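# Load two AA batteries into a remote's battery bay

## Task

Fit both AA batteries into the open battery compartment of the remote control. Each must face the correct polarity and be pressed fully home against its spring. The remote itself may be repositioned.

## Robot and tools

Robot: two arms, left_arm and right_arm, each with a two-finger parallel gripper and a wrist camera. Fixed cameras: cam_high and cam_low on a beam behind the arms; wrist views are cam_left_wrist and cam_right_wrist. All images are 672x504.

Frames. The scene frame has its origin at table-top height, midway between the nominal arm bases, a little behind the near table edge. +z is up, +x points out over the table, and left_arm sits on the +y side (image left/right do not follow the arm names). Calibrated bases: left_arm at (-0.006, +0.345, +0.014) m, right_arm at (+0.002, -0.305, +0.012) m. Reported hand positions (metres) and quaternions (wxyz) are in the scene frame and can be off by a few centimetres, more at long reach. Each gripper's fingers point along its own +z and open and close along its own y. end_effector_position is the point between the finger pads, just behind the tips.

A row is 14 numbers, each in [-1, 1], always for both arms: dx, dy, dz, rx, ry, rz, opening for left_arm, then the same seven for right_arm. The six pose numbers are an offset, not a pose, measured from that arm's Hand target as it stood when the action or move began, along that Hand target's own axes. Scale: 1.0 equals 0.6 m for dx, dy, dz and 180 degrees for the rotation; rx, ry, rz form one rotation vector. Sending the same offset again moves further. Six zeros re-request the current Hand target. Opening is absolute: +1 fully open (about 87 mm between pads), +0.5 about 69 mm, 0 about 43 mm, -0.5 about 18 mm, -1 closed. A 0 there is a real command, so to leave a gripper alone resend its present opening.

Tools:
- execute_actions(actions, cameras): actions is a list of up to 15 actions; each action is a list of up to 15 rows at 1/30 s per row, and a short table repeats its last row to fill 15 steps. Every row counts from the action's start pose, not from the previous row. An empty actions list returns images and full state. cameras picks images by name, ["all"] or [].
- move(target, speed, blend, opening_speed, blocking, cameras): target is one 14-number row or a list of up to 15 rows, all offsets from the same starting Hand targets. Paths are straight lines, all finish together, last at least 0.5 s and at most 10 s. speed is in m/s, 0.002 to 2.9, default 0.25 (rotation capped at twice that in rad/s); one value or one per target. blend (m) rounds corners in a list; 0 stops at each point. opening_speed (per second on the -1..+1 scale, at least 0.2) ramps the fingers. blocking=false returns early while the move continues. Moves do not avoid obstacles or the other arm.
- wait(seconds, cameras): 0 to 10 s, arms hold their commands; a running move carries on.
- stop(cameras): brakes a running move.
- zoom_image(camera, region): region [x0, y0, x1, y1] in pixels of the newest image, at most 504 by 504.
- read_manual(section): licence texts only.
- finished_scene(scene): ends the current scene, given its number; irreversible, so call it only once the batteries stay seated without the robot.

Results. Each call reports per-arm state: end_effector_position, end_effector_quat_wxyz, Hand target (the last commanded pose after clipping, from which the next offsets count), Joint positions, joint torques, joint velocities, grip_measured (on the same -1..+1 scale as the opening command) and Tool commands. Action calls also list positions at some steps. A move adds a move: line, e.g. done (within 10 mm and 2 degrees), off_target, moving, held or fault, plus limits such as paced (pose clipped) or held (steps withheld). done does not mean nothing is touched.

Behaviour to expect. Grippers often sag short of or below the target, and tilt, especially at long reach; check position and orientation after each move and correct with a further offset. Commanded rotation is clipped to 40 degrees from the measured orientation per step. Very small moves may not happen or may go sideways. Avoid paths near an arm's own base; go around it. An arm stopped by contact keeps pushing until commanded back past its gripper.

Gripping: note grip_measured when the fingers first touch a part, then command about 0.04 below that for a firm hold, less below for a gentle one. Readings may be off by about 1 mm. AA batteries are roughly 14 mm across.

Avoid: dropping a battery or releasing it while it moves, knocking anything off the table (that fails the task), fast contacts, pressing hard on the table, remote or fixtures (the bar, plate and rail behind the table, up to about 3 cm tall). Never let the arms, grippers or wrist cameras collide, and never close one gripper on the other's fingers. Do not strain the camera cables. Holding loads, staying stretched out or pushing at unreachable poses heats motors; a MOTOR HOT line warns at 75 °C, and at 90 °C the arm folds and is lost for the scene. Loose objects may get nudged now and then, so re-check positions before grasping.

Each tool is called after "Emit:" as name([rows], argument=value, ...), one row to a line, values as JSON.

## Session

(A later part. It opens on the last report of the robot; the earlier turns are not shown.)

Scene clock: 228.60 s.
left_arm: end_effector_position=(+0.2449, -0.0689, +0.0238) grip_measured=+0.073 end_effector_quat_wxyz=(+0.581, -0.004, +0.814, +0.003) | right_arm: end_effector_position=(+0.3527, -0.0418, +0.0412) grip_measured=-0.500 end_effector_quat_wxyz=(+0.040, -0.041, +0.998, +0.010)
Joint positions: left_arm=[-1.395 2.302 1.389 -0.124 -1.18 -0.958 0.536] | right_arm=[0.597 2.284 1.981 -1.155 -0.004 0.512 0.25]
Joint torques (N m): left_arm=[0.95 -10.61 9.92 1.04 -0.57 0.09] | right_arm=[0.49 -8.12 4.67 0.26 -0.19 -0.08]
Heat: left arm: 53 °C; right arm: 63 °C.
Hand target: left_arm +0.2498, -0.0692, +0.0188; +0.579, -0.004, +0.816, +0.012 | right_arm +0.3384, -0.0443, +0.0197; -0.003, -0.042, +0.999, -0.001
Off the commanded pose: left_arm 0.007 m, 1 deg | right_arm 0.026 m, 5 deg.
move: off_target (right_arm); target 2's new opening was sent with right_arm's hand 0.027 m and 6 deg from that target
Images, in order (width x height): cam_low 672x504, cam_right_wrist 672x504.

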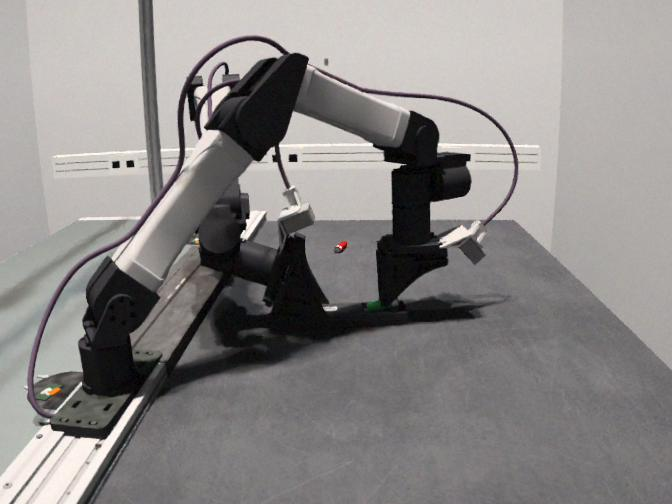

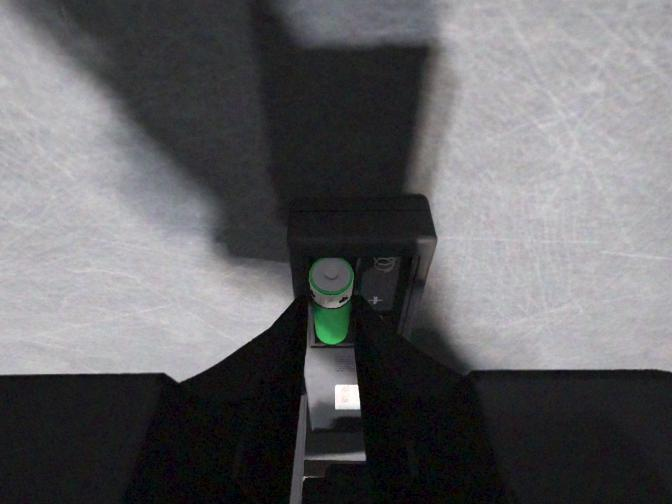

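Emit:
move([
  [0,0,0,0,0,0,0.0,-0.03,0,-0.108,0,0.0,0,-0.45],
  [0,0,0,0,0,0,0.0,-0.046,0,-0.108,0,-0.06,0,-1],
  [0,0,0,0,0,0,0.0,-0.046,0,-0.06,0,-0.06,0,-1],
], speed=0.06, cameras=["cam_low","cam_right_wrist","cam_left_wrist"])

Emit:
zoom_image(camera="cam_low", region=[320, 230, 460, 335])

Emit:
zoom_image(camera="cam_right_wrist", region=[252, 190, 420, 400])

Scene clock: 234.17 s.
left_arm: end_effector_position=(+0.2451, -0.0688, +0.0238) grip_measured=+0.073 end_effector_quat_wxyz=(+0.581, -0.004, +0.814, +0.003) | right_arm: end_effector_position=(+0.3575, -0.0479, +0.0495) grip_measured=-0.966 end_effector_quat_wxyz=(+0.062, -0.046, +0.997, -0.009)
Joint positions: left_arm=[-1.395 2.302 1.389 -0.124 -1.18 -0.958 0.536] | right_arm=[0.602 2.26 1.978 -1.156 0.051 0.504 0.017]
Joint torques (N m): left_arm=[0.92 -10.61 9.88 1.03 -0.56 0.1] | right_arm=[0.44 -15.17 4.12 1.16 0.21 0.02]
Heat: left arm: 53 °C; right arm: 65 °C.
Hand target: left_arm +0.2498, -0.0692, +0.0188; +0.579, -0.004, +0.816, +0.012 | right_arm +0.3661, -0.0419, +0.0556; +0.091, -0.042, +0.995, +0.003
Off the commanded pose: left_arm 0.007 m, 1 deg | right_arm 0.012 m, 4 deg.
move: off_target (right_arm); target 2's new opening was sent with right_arm's hand 0.024 m and 4 deg from that target
Images, in order (width x height): cam_low 672x504, cam_left_wrist 672x504, cam_right_wrist 672x504.

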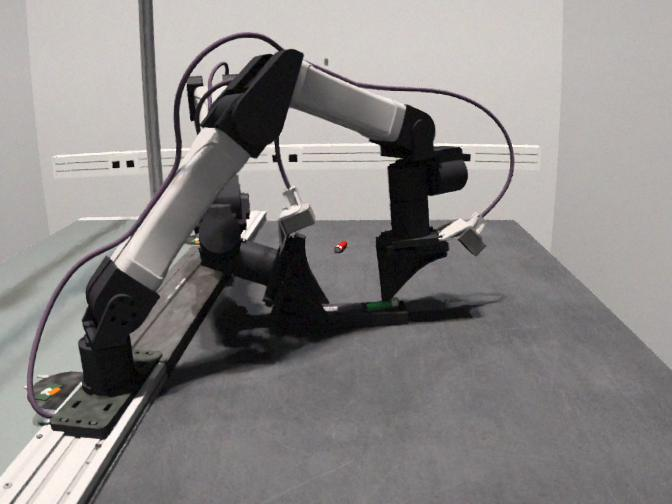

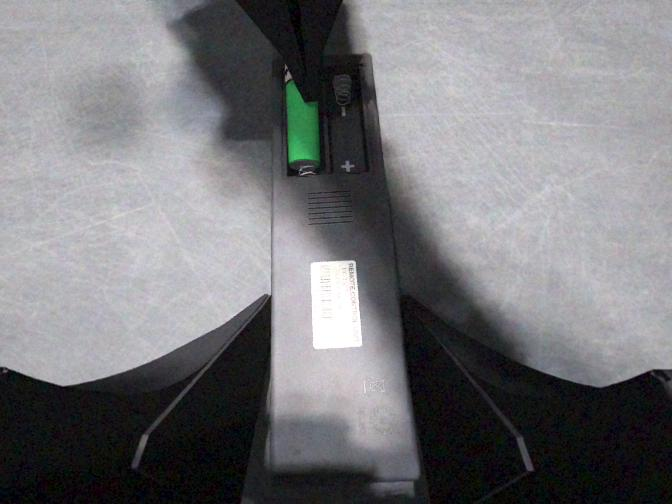

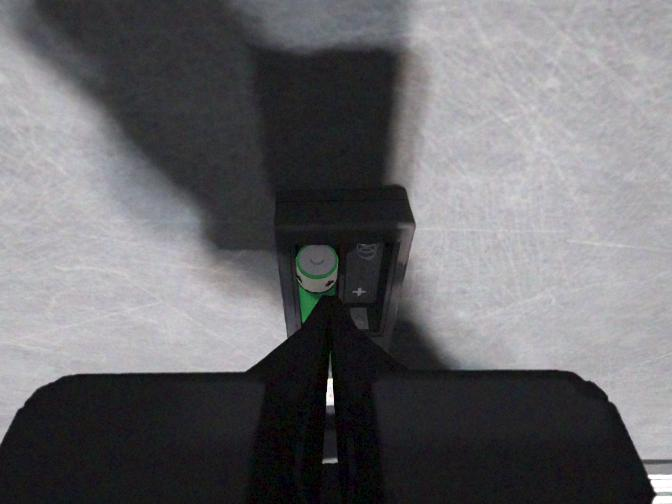

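Scaled by 3.600 from the camera's 672x504 image, which has a finer 960x720 frame.

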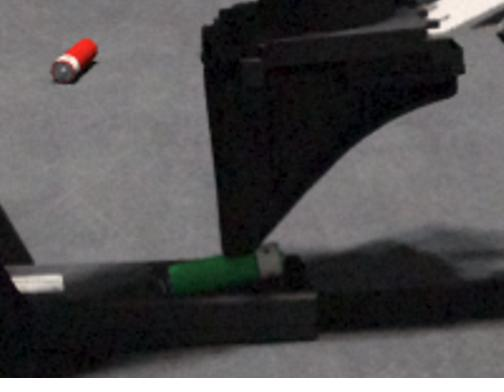

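Scaled by 2.400 from the camera's 672x504 image, which has a finer 960x720 frame.

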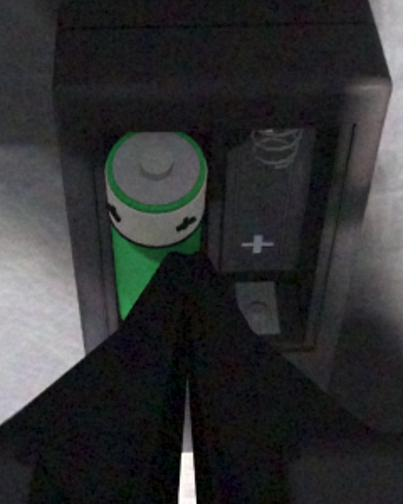

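Emit:
move([
  [0,0,0,0,0,0,0.0,-0.009,0.002,-0.049,0,0.0,0,-1],
  [0,0,0,0,0,0,0.0,-0.012,0.003,-0.012,0,0,0,-1],
], speed=0.06, cameras=["cam_low","cam_right_wrist","cam_left_wrist"])

Emit:
zoom_image(camera="cam_low", region=[320, 230, 460, 335])

Emit:
zoom_image(camera="cam_right_wrist", region=[252, 190, 420, 400])

Scene clock: 236.40 s.
left_arm: end_effector_position=(+0.2451, -0.0688, +0.0238) grip_measured=+0.073 end_effector_quat_wxyz=(+0.581, -0.004, +0.814, +0.003) | right_arm: end_effector_position=(+0.3691, -0.0382, +0.0655) grip_measured=-0.966 end_effector_quat_wxyz=(+0.086, -0.046, +0.995, +0.006)
Joint positions: left_arm=[-1.395 2.302 1.389 -0.124 -1.18 -0.958 0.536] | right_arm=[0.604 2.26 2.043 -1.164 0.051 0.506 0.017]
Joint torques (N m): left_arm=[0.91 -10.62 9.91 1.03 -0.56 0.1] | right_arm=[-0.02 -12.78 5.08 0.87 0.2 -0.04]
Heat: left arm: 53 °C; right arm: 66 °C.
Hand target: left_arm +0.2498, -0.0692, +0.0188; +0.579, -0.004, +0.816, +0.012 | right_arm +0.3717, -0.0396, +0.0639; +0.091, -0.042, +0.995, +0.003
Off the commanded pose: left_arm 0.007 m, 1 deg | right_arm 0.003 m, 1 deg.
move: done
Images, in order (width x height): cam_low 672x504, cam_left_wrist 672x504, cam_right_wrist 672x504.

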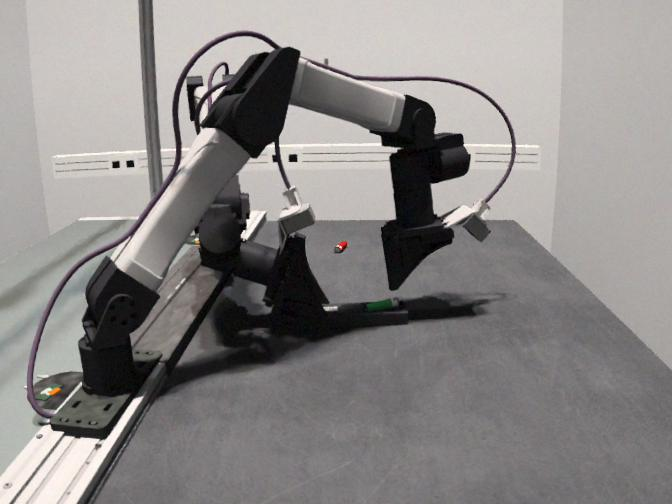

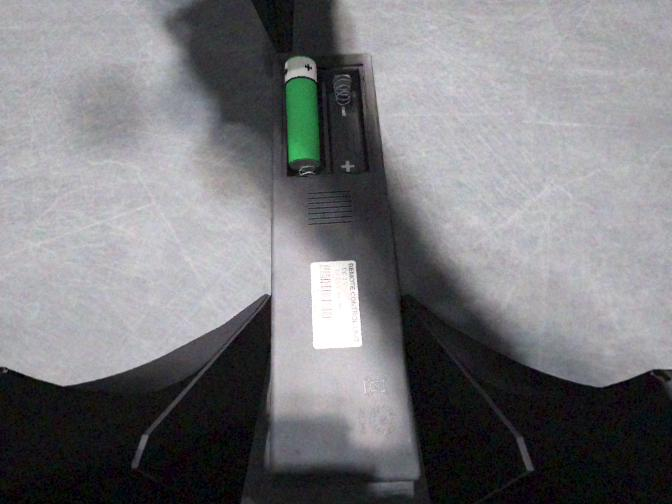

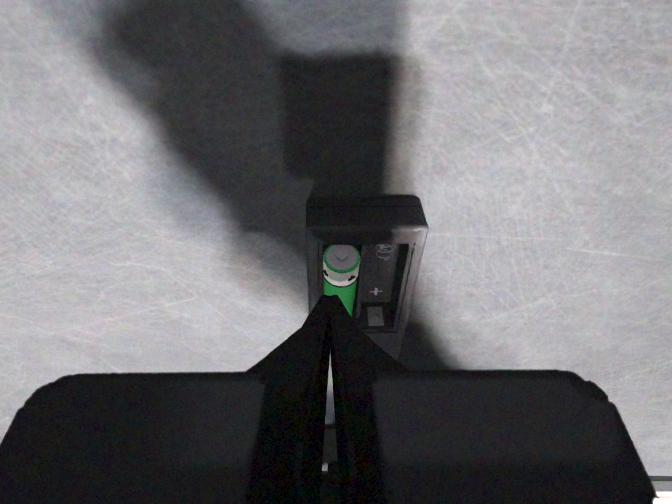

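Scaled by 3.600 from the camera's 672x504 image, which has a finer 960x720 frame.

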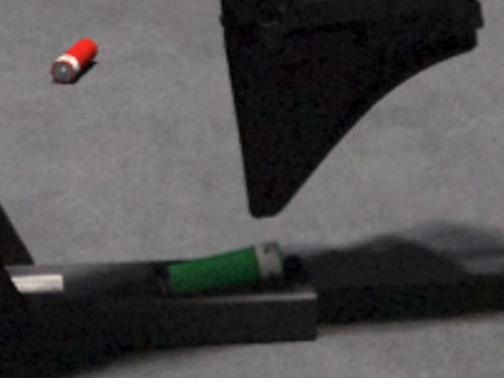

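Scaled by 2.400 from the camera's 672x504 image, which has a finer 960x720 frame.

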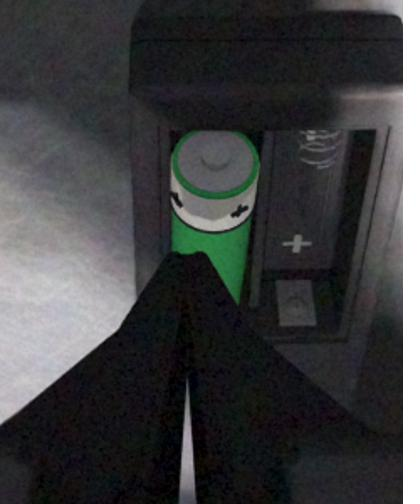

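Emit:
move([
  [0,0,0,0,0,0,0.0,0.0,-0.007,0.0,0,0.0,0,-1],
  [0,0,0,0,0,0,0.0,0.006,-0.007,0.055,0,0,0,-1],
], speed=0.04, cameras=["cam_low","cam_right_wrist","cam_left_wrist"])

Emit:
zoom_image(camera="cam_low", region=[320, 230, 460, 335])

Emit:
zoom_image(camera="cam_right_wrist", region=[252, 190, 420, 400])

Scene clock: 238.60 s.
left_arm: end_effector_position=(+0.2451, -0.0688, +0.0238) grip_measured=+0.073 end_effector_quat_wxyz=(+0.581, -0.004, +0.814, +0.003) | right_arm: end_effector_position=(+0.3657, -0.0411, +0.0506) grip_measured=-0.966 end_effector_quat_wxyz=(+0.085, -0.046, +0.995, +0.005)
Joint positions: left_arm=[-1.395 2.302 1.389 -0.124 -1.18 -0.958 0.536] | right_arm=[0.604 2.245 1.958 -1.097 0.051 0.506 0.017]
Joint torques (N m): left_arm=[0.91 -10.61 9.91 1.03 -0.56 0.1] | right_arm=[-0.79 -10.15 2.65 1.44 0.19 -0.13]
Heat: left arm: 53 °C; right arm: 66 °C.
Hand target: left_arm +0.2498, -0.0692, +0.0188; +0.579, -0.004, +0.816, +0.012 | right_arm +0.3746, -0.0436, +0.0308; +0.091, -0.042, +0.995, +0.003
Off the commanded pose: left_arm 0.007 m, 1 deg | right_arm 0.022 m, 1 deg.
move: off_target (right_arm)
Images, in order (width x height): cam_low 672x504, cam_left_wrist 672x504, cam_right_wrist 672x504.

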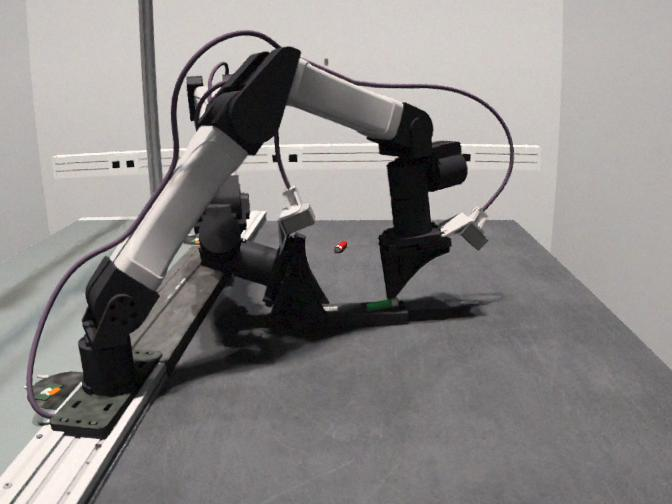

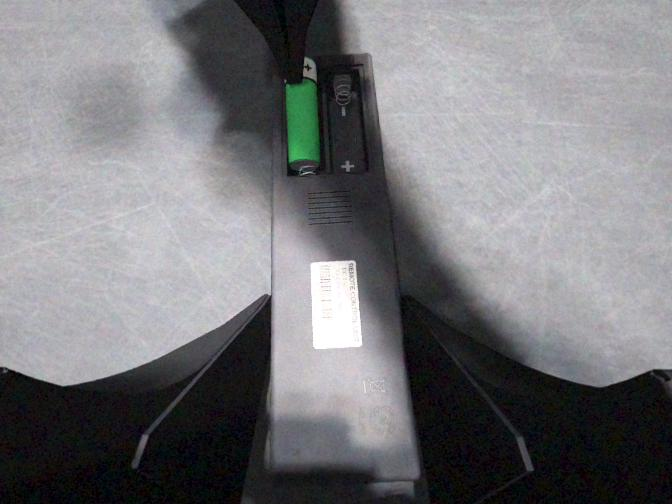

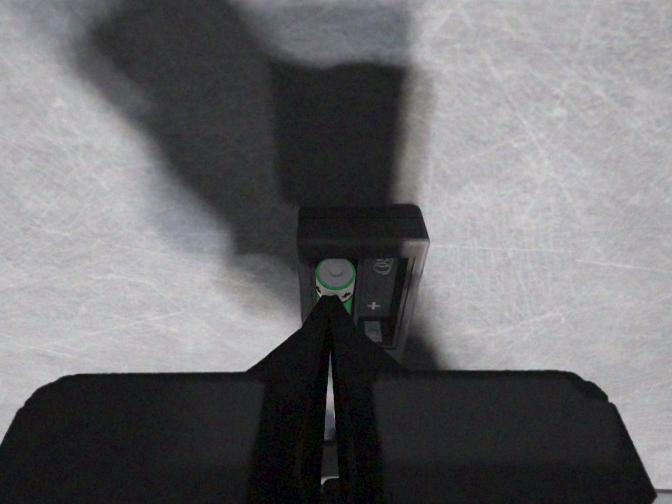

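Scaled by 3.600 from the camera's 672x504 image, which has a finer 960x720 frame.

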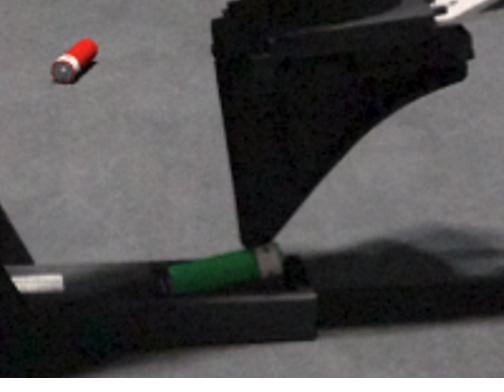

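Scaled by 2.400 from the camera's 672x504 image, which has a finer 960x720 frame.

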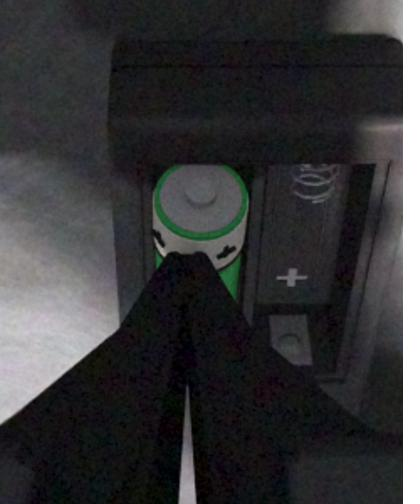

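Emit:
move(target=[0,0,0,0,0,0,0.0,0.008,0.0,0.045,0,0.0,0,-1], speed=0.04, cameras=["cam_low","cam_right_wrist","cam_left_wrist"])

Emit:
zoom_image(camera="cam_low", region=[320, 230, 460, 335])

Emit:
zoom_image(camera="cam_right_wrist", region=[252, 190, 420, 400])

Scene clock: 239.87 s.
left_arm: end_effector_position=(+0.2454, -0.0686, +0.0238) grip_measured=+0.073 end_effector_quat_wxyz=(+0.581, -0.005, +0.814, +0.004) | right_arm: end_effector_position=(+0.3649, -0.0419, +0.0403) grip_measured=-0.966 end_effector_quat_wxyz=(+0.090, -0.045, +0.995, +0.011)
Joint positions: left_arm=[-1.394 2.302 1.389 -0.124 -1.18 -0.958 0.536] | right_arm=[0.602 2.229 1.889 -1.03 0.046 0.506 0.017]
Joint torques (N m): left_arm=[0.88 -10.61 9.94 1.04 -0.56 0.1] | right_arm=[-0.5 -6.93 1.7 1.81 0.23 -0.11]
Heat: left arm: 53 °C; right arm: 66 °C.
Hand target: left_arm +0.2499, -0.0691, +0.0188; +0.579, -0.004, +0.816, +0.012 | right_arm +0.3747, -0.0436, +0.0034; +0.091, -0.042, +0.995, +0.003
Off the commanded pose: left_arm 0.007 m, 1 deg | right_arm 0.038 m, 1 deg.
move: off_target (right_arm)
Images, in order (width x height): cam_low 672x504, cam_left_wrist 672x504, cam_right_wrist 672x504.

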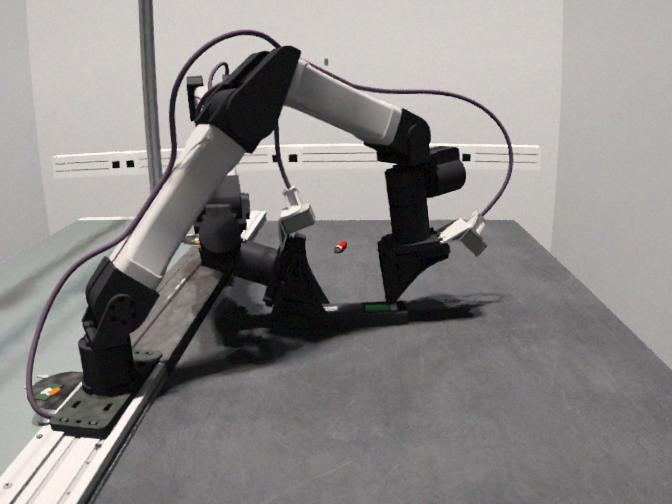

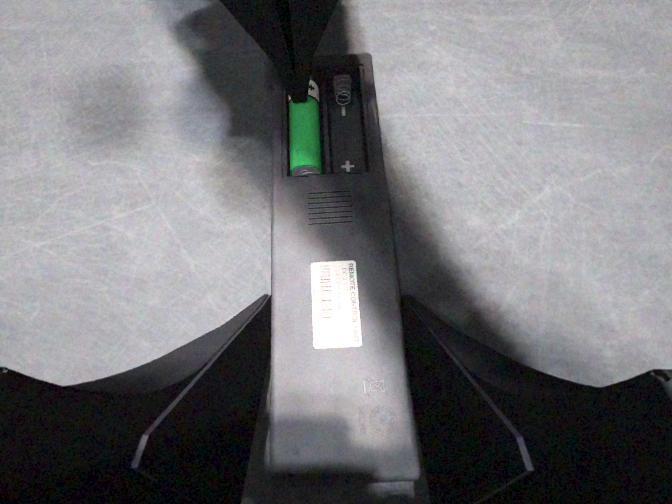

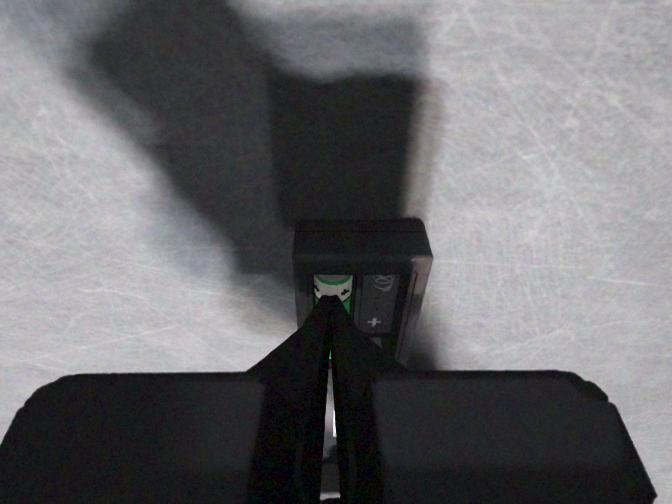

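Scaled by 3.600 from the camera's 672x504 image, which has a finer 960x720 frame.

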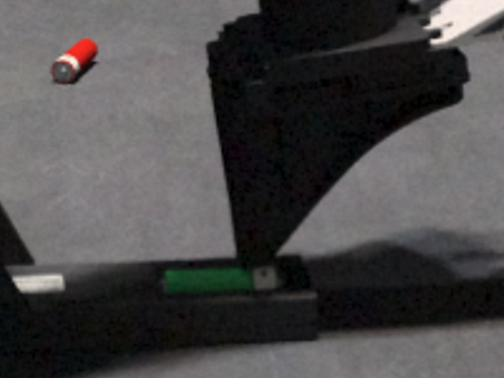

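Scaled by 2.400 from the camera's 672x504 image, which has a finer 960x720 frame.

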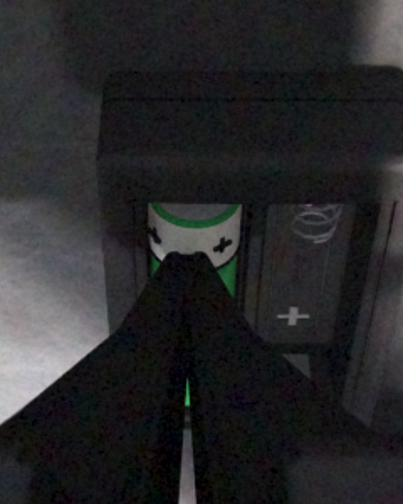

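Emit:
move(target=[0,0,0,0,0,0,0.0,-0.012,0.0,-0.15,0,0.0,0,-1], speed=0.08, cameras=["cam_low","cam_right_wrist","cam_left_wrist"])

Emit:
zoom_image(camera="cam_low", region=[320, 230, 460, 335])

Emit:
zoom_image(camera="cam_right_wrist", region=[252, 130, 420, 340])

Emit:
zoom_image(camera="cam_left_wrist", region=[252, 30, 420, 200])

Scene clock: 242.00 s.
left_arm: end_effector_position=(+0.2454, -0.0686, +0.0238) grip_measured=+0.073 end_effector_quat_wxyz=(+0.581, -0.005, +0.814, +0.004) | right_arm: end_effector_position=(+0.3610, -0.0439, +0.0842) grip_measured=-0.966 end_effector_quat_wxyz=(+0.080, -0.045, +0.996, +0.003)
Joint positions: left_arm=[-1.394 2.302 1.389 -0.124 -1.18 -0.958 0.536] | right_arm=[0.602 2.23 2.065 -1.231 0.05 0.506 0.017]
Joint torques (N m): left_arm=[0.87 -10.63 9.94 1.03 -0.56 0.1] | right_arm=[-0.09 -13.19 7.54 0.52 0.21 -0.07]
Heat: left arm: 53 °C; right arm: 66 °C.
Hand target: left_arm +0.2499, -0.0691, +0.0188; +0.579, -0.004, +0.816, +0.012 | right_arm +0.3654, -0.0443, +0.0933; +0.091, -0.042, +0.995, +0.003
Off the commanded pose: left_arm 0.007 m, 1 deg | right_arm 0.010 m, 1 deg.
move: done
Images, in order (width x height): cam_low 672x504, cam_left_wrist 672x504, cam_right_wrist 672x504.

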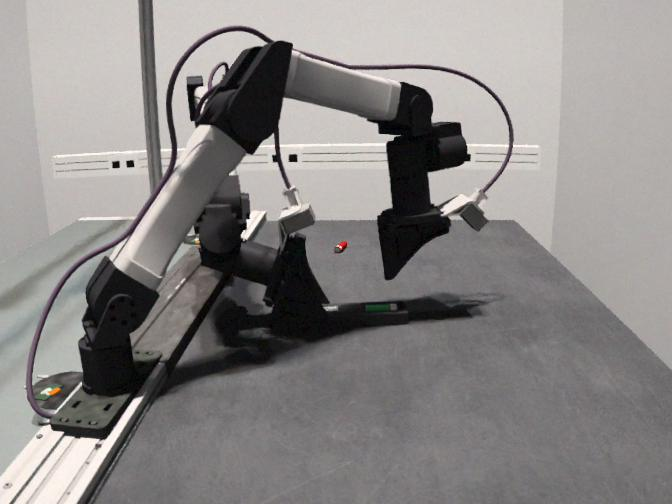

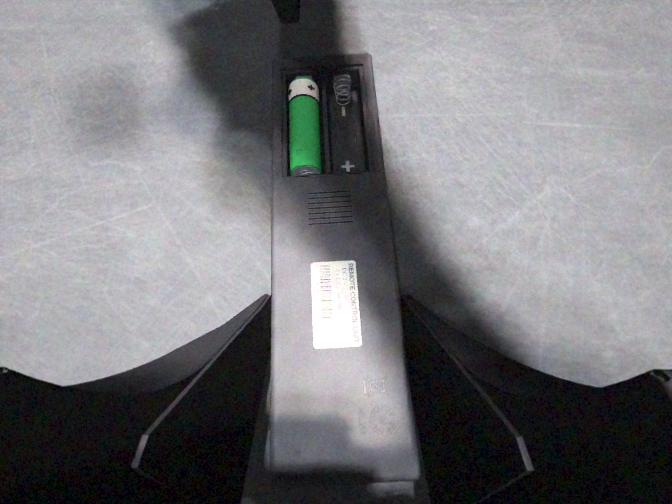

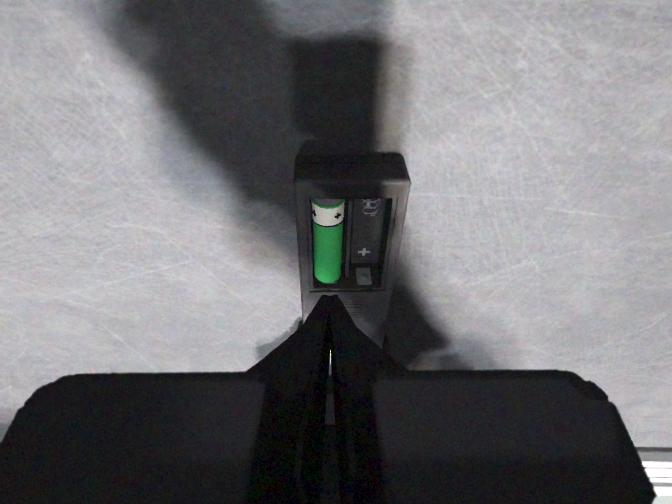

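Scaled by 3.600 from the camera's 672x504 image, which has a finer 960x720 frame.

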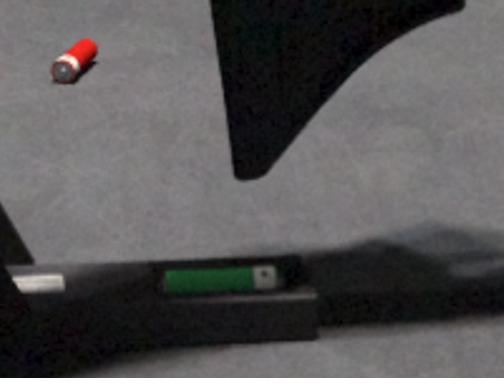

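Scaled by 2.400 from the camera's 672x504 image, which has a finer 960x720 frame.

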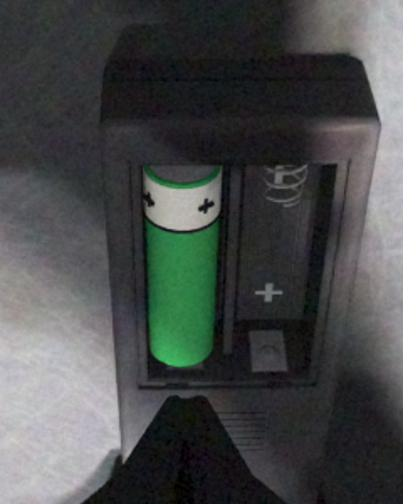

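Scaled by 2.965 from the camera's 672x504 image, which has a finer 960x720 frame.

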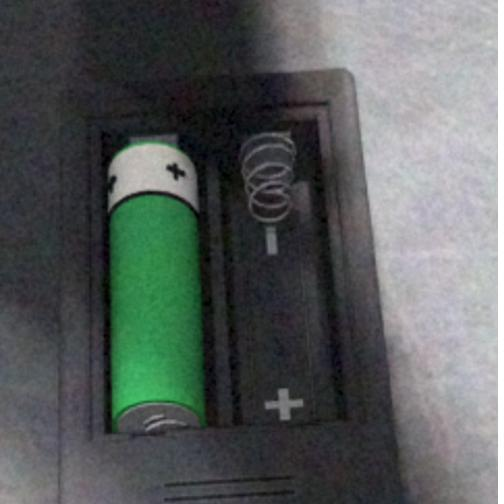

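Emit:
move([
  [0,0,0,0,0,0,0.4,0,0,-0.06,0,0.0,0,-1],
  [-0.15,0.1,-0.1,0,0,0,0.4,0,0,-0.06,0,0,0,-1],
], speed=0.15, opening_speed=0.8, cameras=["cam_high","cam_left_wrist"])

Scene clock: 246.40 s.
left_arm: end_effector_position=(+0.2242, -0.0142, +0.1209) grip_measured=+0.400 end_effector_quat_wxyz=(+0.574, -0.002, +0.819, +0.012) | right_arm: end_effector_position=(+0.3566, -0.0458, +0.1182) grip_measured=-0.966 end_effector_quat_wxyz=(+0.079, -0.045, +0.996, +0.001)
Joint positions: left_arm=[-1.414 1.948 1.295 -0.472 -1.181 -1.032 0.7] | right_arm=[0.602 2.23 2.201 -1.371 0.051 0.506 0.017]
Joint torques (N m): left_arm=[-0.54 -11.82 7.45 0.95 -0.75 -0.09] | right_arm=[0.36 -13.39 7.5 0.53 0.21 -0.01]
Heat: left arm: 54 °C; right arm: 65 °C.
Hand target: left_arm +0.2217, -0.0114, +0.1246; +0.579, -0.004, +0.816, +0.012 | right_arm +0.3589, -0.0447, +0.1286; +0.091, -0.042, +0.995, +0.003
Off the commanded pose: left_arm 0.005 m, 1 deg | right_arm 0.011 m, 2 deg.
move: off_target (right_arm)
Images, in order (width x height): cam_high 672x504, cam_left_wrist 672x504.

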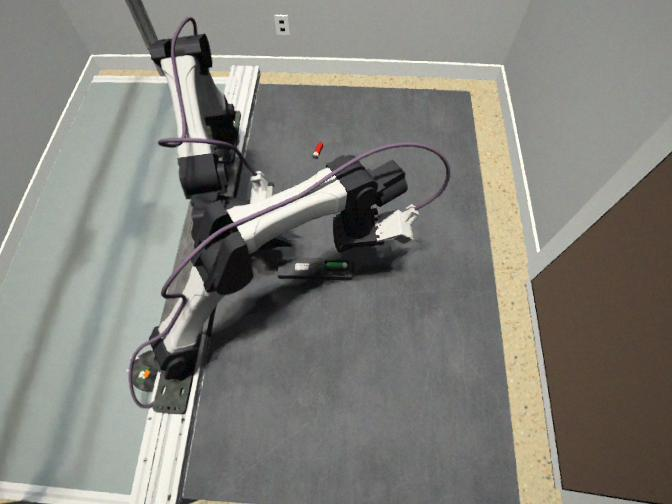

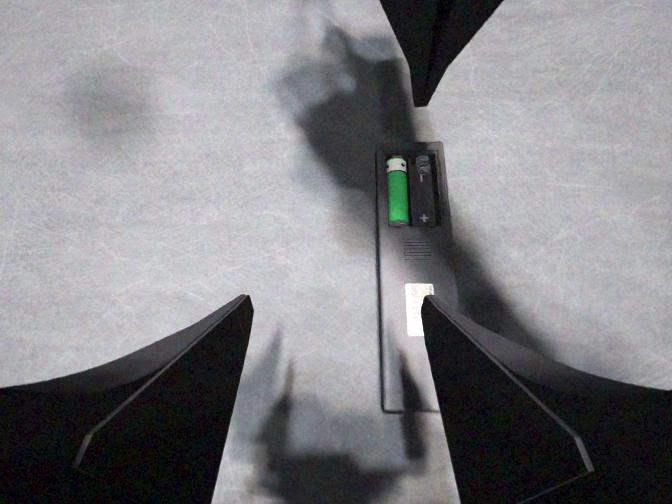

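Emit:
move(target=[-0.015,0.483,0.09,-0.259,0.296,-0.312,0.1,-0.06,-0.25,-0.05,0,0.0,0,0], speed=0.25, cameras=["cam_high","cam_left_wrist"])

Scene clock: 251.07 s.
left_arm: end_effector_position=(+0.2661, +0.2824, +0.1137) grip_measured=+0.100 end_effector_quat_wxyz=(+0.072, -0.583, +0.808, +0.056) | right_arm: end_effector_position=(+0.3997, -0.1911, +0.1400) grip_measured=+0.000 end_effector_quat_wxyz=(+0.063, -0.041, +0.997, -0.007)
Joint positions: left_arm=[-0.289 1.623 1.279 -1.228 -0.222 -1.482 0.55] | right_arm=[0.254 2.179 2.184 -1.432 0.001 0.169 0.5]
Joint torques (N m): left_arm=[0.01 -6.17 11.36 0.15 -0.24 0.19] | right_arm=[-0.55 -16.47 7.45 0.53 -0.03 -0.18]
Heat: left arm: 54 °C; right arm: 66 °C.
Hand target: left_arm +0.2698, +0.2796, +0.1197; +0.071, -0.579, +0.811, +0.050 | right_arm +0.4013, -0.1917, +0.1650; +0.091, -0.042, +0.995, +0.003
Off the commanded pose: left_arm 0.008 m, 1 deg | right_arm 0.025 m, 3 deg.
move: off_target (right_arm)
Images, in order (width x height): cam_high 672x504, cam_left_wrist 672x504.

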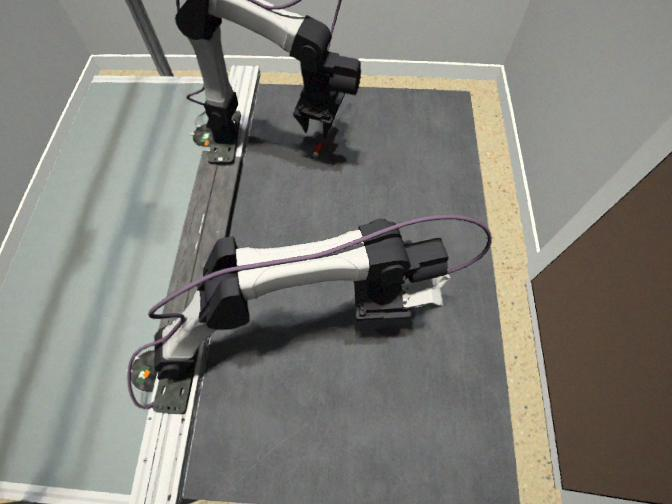

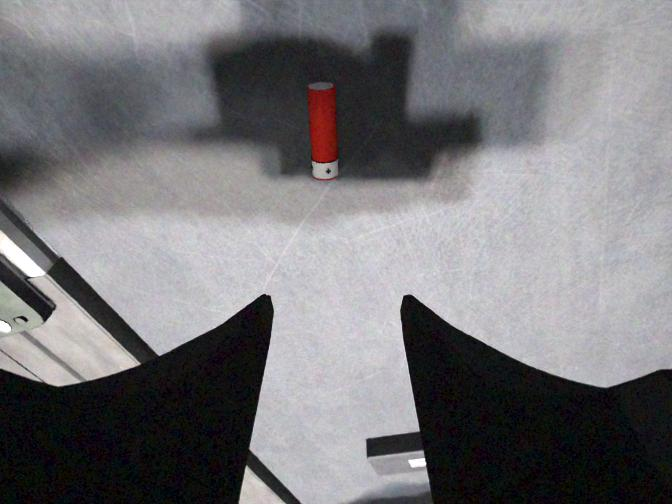

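Emit:
move([
  [0.003,0.0133,0.12,0,0,0,0.0,0,0,0,0,0,0,0],
  [0.003,0.0133,0.189,0,0,0,0.0,0,0,0,0,0.0,0,0],
], speed=[0.2,0.06], blend=0.01, cameras=["cam_left_wrist"])

Scene clock: 253.37 s.
left_arm: end_effector_position=(+0.2700, +0.2997, +0.0127) grip_measured=+0.000 end_effector_quat_wxyz=(+0.075, -0.582, +0.808, +0.052) | right_arm: end_effector_position=(+0.3996, -0.1911, +0.1400) grip_measured=+0.000 end_effector_quat_wxyz=(+0.062, -0.041, +0.997, -0.007)
Joint positions: left_arm=[-0.212 1.726 0.974 -0.793 -0.219 -1.399 0.5] | right_arm=[0.254 2.179 2.184 -1.433 0.001 0.169 0.5]
Joint torques (N m): left_arm=[0.34 -6.8 5.89 0.62 -0.22 0.18] | right_arm=[-0.55 -16.47 7.46 0.5 -0.03 -0.18]
Heat: left arm: 54 °C; right arm: 67 °C.
Hand target: left_arm +0.2680, +0.2991, +0.0077; +0.071, -0.579, +0.811, +0.050 | right_arm +0.4013, -0.1917, +0.1650; +0.091, -0.042, +0.995, +0.003
Off the commanded pose: left_arm 0.005 m, 1 deg | right_arm 0.025 m, 4 deg.
move: off_target (right_arm)
Images, in order (width x height): cam_left_wrist 672x504.

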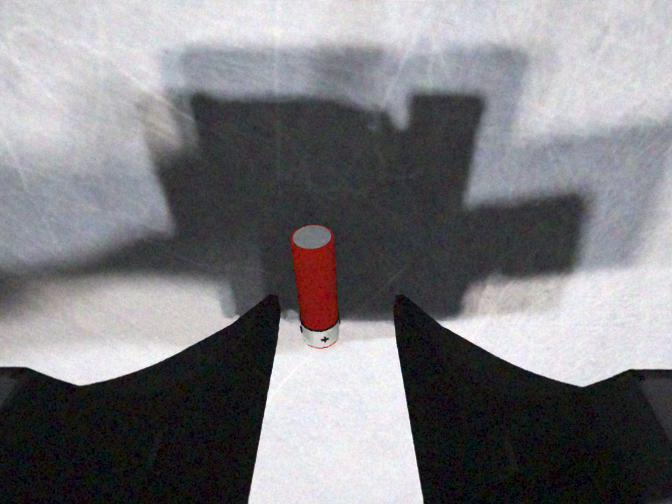

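Emit:
move([
  [0,0,0,0,0,0,-0.66,0,0,0,0,0,0,0],
  [0,0,-0.15,0,0,0,-0.66,0,0,0,0,0,0,0],
  [0.301,-0.206,-0.209,0.069,0,0.388,-0.66,0,0,0,0,0.0,0,0],
  [0.327,-0.206,-0.062,0.069,0,0.388,-0.66,0,0,0,0,0.0,0,0],
], speed=[0.1,0.15,0.2,0.06], opening_speed=1, cameras=["cam_left_wrist","cam_high"])

Scene clock: 261.67 s.
left_arm: end_effector_position=(+0.3215, +0.0723, +0.0174) grip_measured=-0.618 end_effector_quat_wxyz=(+0.090, -0.007, +0.996, +0.003) | right_arm: end_effector_position=(+0.3996, -0.1911, +0.1400) grip_measured=+0.000 end_effector_quat_wxyz=(+0.062, -0.041, +0.997, -0.007)
Joint positions: left_arm=[-0.75 2.267 1.74 -0.938 -0.15 -0.696 0.191] | right_arm=[0.254 2.179 2.184 -1.433 0.001 0.169 0.5]
Joint torques (N m): left_arm=[-0.02 -12.33 6.78 0.84 -0.15 0.18] | right_arm=[-0.55 -16.49 7.45 0.51 -0.04 -0.18]
Heat: left arm: 54 °C; right arm: 68 °C.
Hand target: left_arm +0.3202, +0.0701, +0.0105; +0.088, -0.001, +0.996, -0.001 | right_arm +0.4013, -0.1917, +0.1650; +0.091, -0.042, +0.995, +0.003
Off the commanded pose: left_arm 0.007 m, 1 deg | right_arm 0.025 m, 4 deg.
move: off_target (right_arm)
Images, in order (width x height): cam_high 672x504, cam_left_wrist 672x504.

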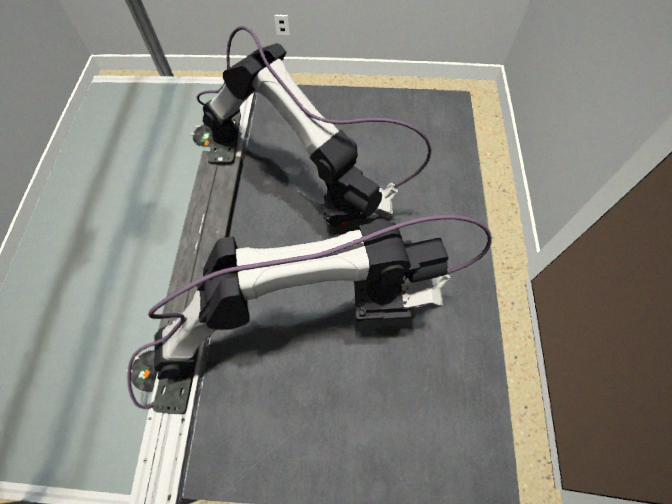

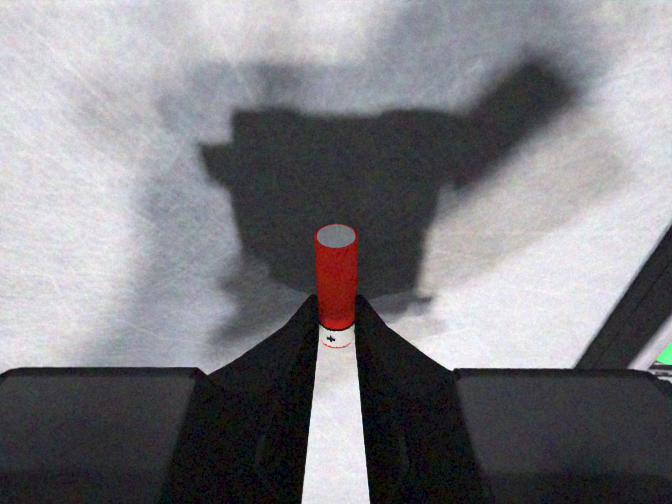

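Emit:
move([
  [0,0,0.012,0,0,0,-0.66,0,0,0,0,0,0,0],
], speed=0.04, cameras=["cam_left_wrist"])

Scene clock: 262.47 s.
left_arm: end_effector_position=(+0.3242, +0.0701, +0.0157) grip_measured=-0.618 end_effector_quat_wxyz=(+0.095, -0.007, +0.995, -0.001) | right_arm: end_effector_position=(+0.3996, -0.1911, +0.1400) grip_measured=+0.000 end_effector_quat_wxyz=(+0.062, -0.041, +0.997, -0.007)
Joint positions: left_arm=[-0.75 2.271 1.74 -0.922 -0.15 -0.694 0.191] | right_arm=[0.254 2.179 2.184 -1.433 0.001 0.169 0.5]
Joint torques (N m): left_arm=[0.17 -11.67 5.82 0.97 -0.14 0.21] | right_arm=[-0.54 -16.49 7.45 0.5 -0.04 -0.17]
Heat: left arm: 55 °C; right arm: 68 °C.
Hand target: left_arm +0.3215, +0.0701, +0.0034; +0.088, -0.001, +0.996, -0.001 | right_arm +0.4013, -0.1917, +0.1650; +0.091, -0.042, +0.995, +0.003
Off the commanded pose: left_arm 0.013 m, 1 deg | right_arm 0.025 m, 4 deg.
move: off_target (left_arm, right_arm)
Images, in order (width x height): cam_left_wrist 672x504.

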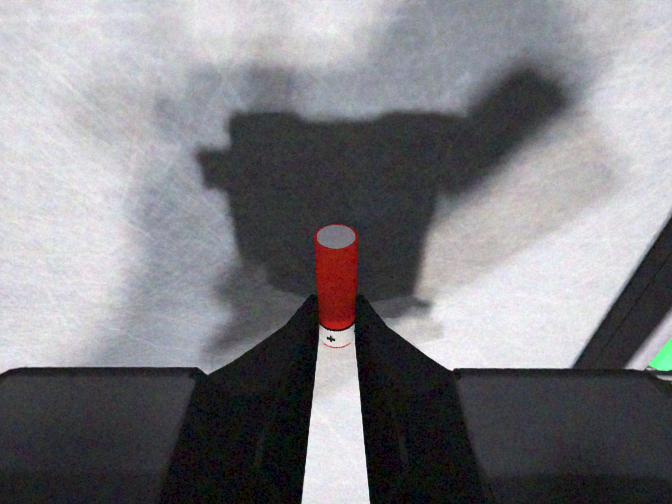

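Emit:
move([
  [0,0,0,0,0,0,-0.4,0,0,0,0,0,0,0],
  [-0.029,0,-0.164,0,0,0,-0.4,0,0,0,0,0,0,0],
  [0.2405,-0.232,-0.138,0,-0.389,0,0.4,0,0,0,0,0,0,0],
  [0.149,-0.232,-0.053,0,-0.389,0,0.4,0,0,0,0,0,0,0],
], speed=[0.1,0.15,0.25,0.08], cameras=["all"])

Scene clock: 271.63 s.
left_arm: end_effector_position=(+0.2286, -0.0695, +0.0195) grip_measured=+0.400 end_effector_quat_wxyz=(+0.644, -0.002, +0.765, +0.005) | right_arm: end_effector_position=(+0.3996, -0.1911, +0.1400) grip_measured=+0.000 end_effector_quat_wxyz=(+0.062, -0.041, +0.997, -0.007)
Joint positions: left_arm=[-1.463 2.352 1.292 0.18 -1.345 -0.821 0.7] | right_arm=[0.254 2.179 2.184 -1.433 0.001 0.169 0.5]
Joint torques (N m): left_arm=[0.13 -13.38 5.56 1.55 -0.48 0.13] | right_arm=[-0.55 -16.47 7.46 0.51 -0.04 -0.17]
Heat: left arm: 56 °C; right arm: 69 °C.
Hand target: left_arm +0.2283, -0.0693, +0.0193; +0.643, -0.002, +0.766, +0.000 | right_arm +0.4013, -0.1917, +0.1650; +0.091, -0.042, +0.995, +0.003
Off the commanded pose: left_arm 0.000 m, 1 deg | right_arm 0.025 m, 4 deg.
move: off_target (right_arm)

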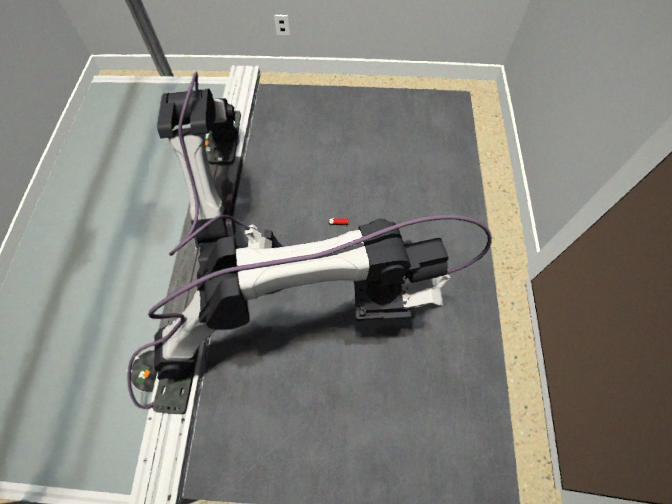

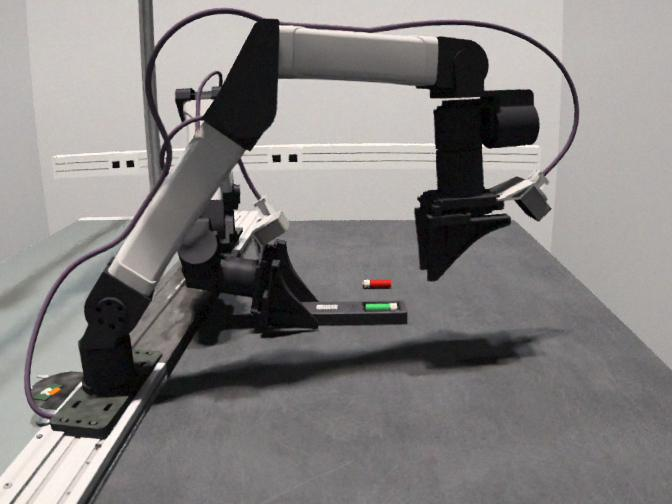

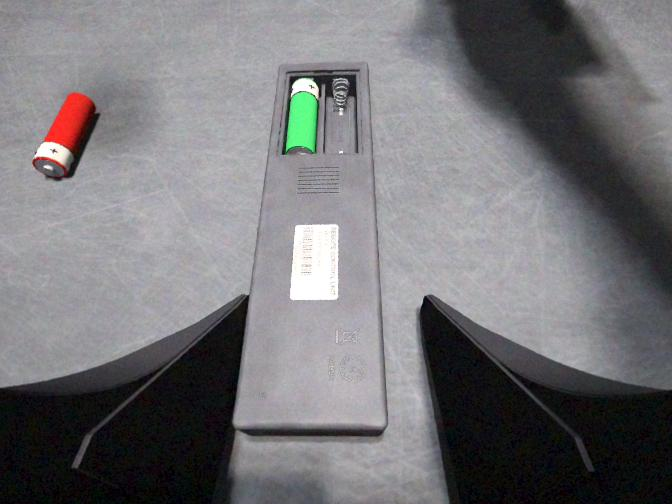

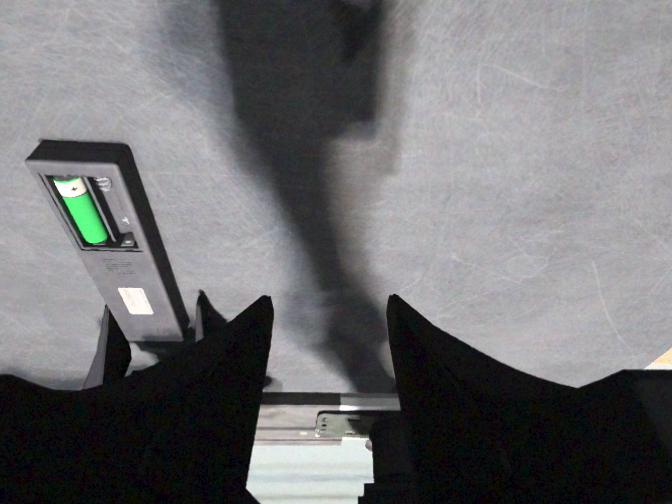

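Emit:
move([
  [0,0,0,0,0,0,0.0,0,0,0,0,0,0,0],
  [0,0,0,0,0,0,0,0.106,0.418,0.029,0,-0.139,0,0],
], speed=[0.1,0.2], opening_speed=0.4, cameras=["all"])

Scene clock: 275.87 s.
left_arm: end_effector_position=(+0.2287, -0.0698, +0.0197) grip_measured=+0.073 end_effector_quat_wxyz=(+0.644, -0.002, +0.765, +0.005) | right_arm: end_effector_position=(+0.3116, +0.0488, +0.1295) grip_measured=+0.000 end_effector_quat_wxyz=(+0.291, -0.053, +0.955, +0.005)
Joint positions: left_arm=[-1.463 2.352 1.292 0.184 -1.345 -0.817 0.536] | right_arm=[0.952 2.011 1.849 -0.963 0.428 0.751 0.5]
Joint torques (N m): left_arm=[0.16 -13.37 5.41 1.57 -0.48 0.14] | right_arm=[-0.68 -10.26 8.09 1.34 0.36 0.01]
Heat: left arm: 56 °C; right arm: 70 °C.
Hand target: left_arm +0.2283, -0.0693, +0.0194; +0.643, -0.002, +0.766, +0.000 | right_arm +0.3212, +0.0533, +0.1357; +0.305, -0.040, +0.952, +0.012
Off the commanded pose: left_arm 0.001 m, 1 deg | right_arm 0.012 m, 2 deg.
move: off_target (right_arm)

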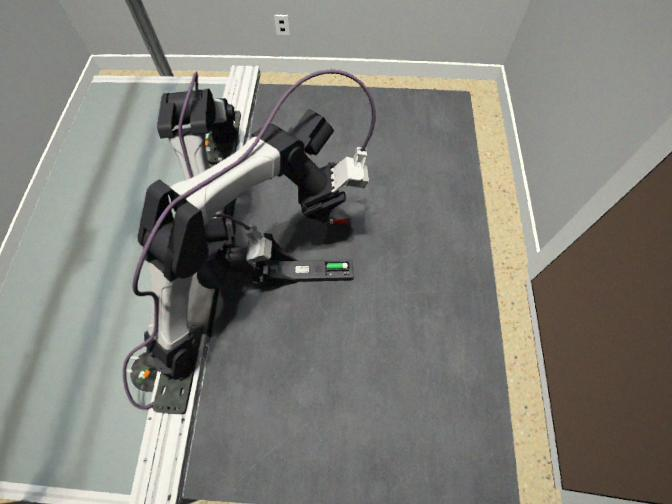

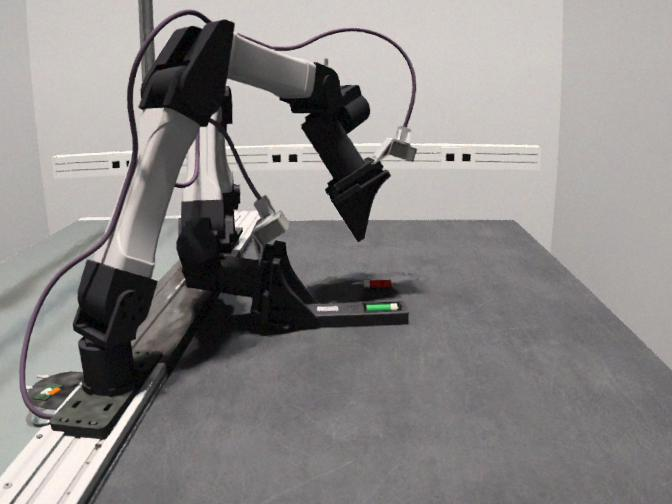

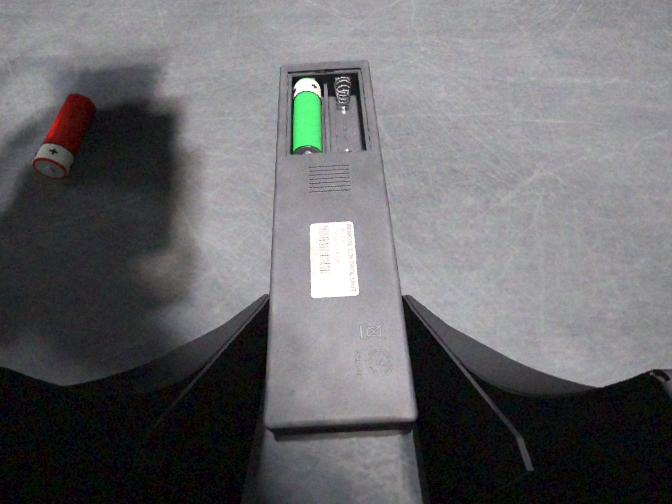

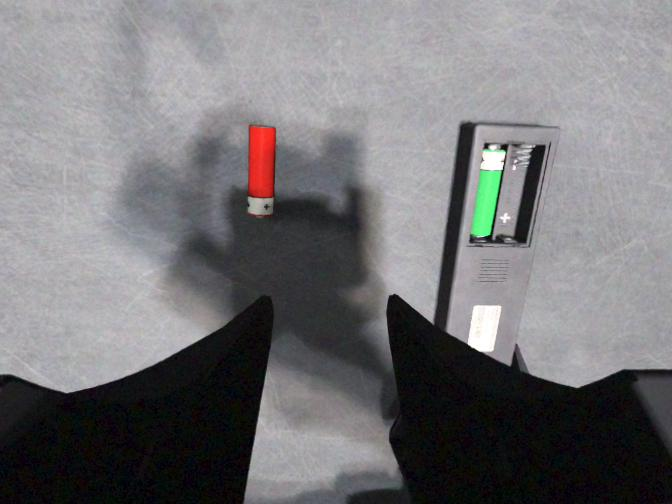

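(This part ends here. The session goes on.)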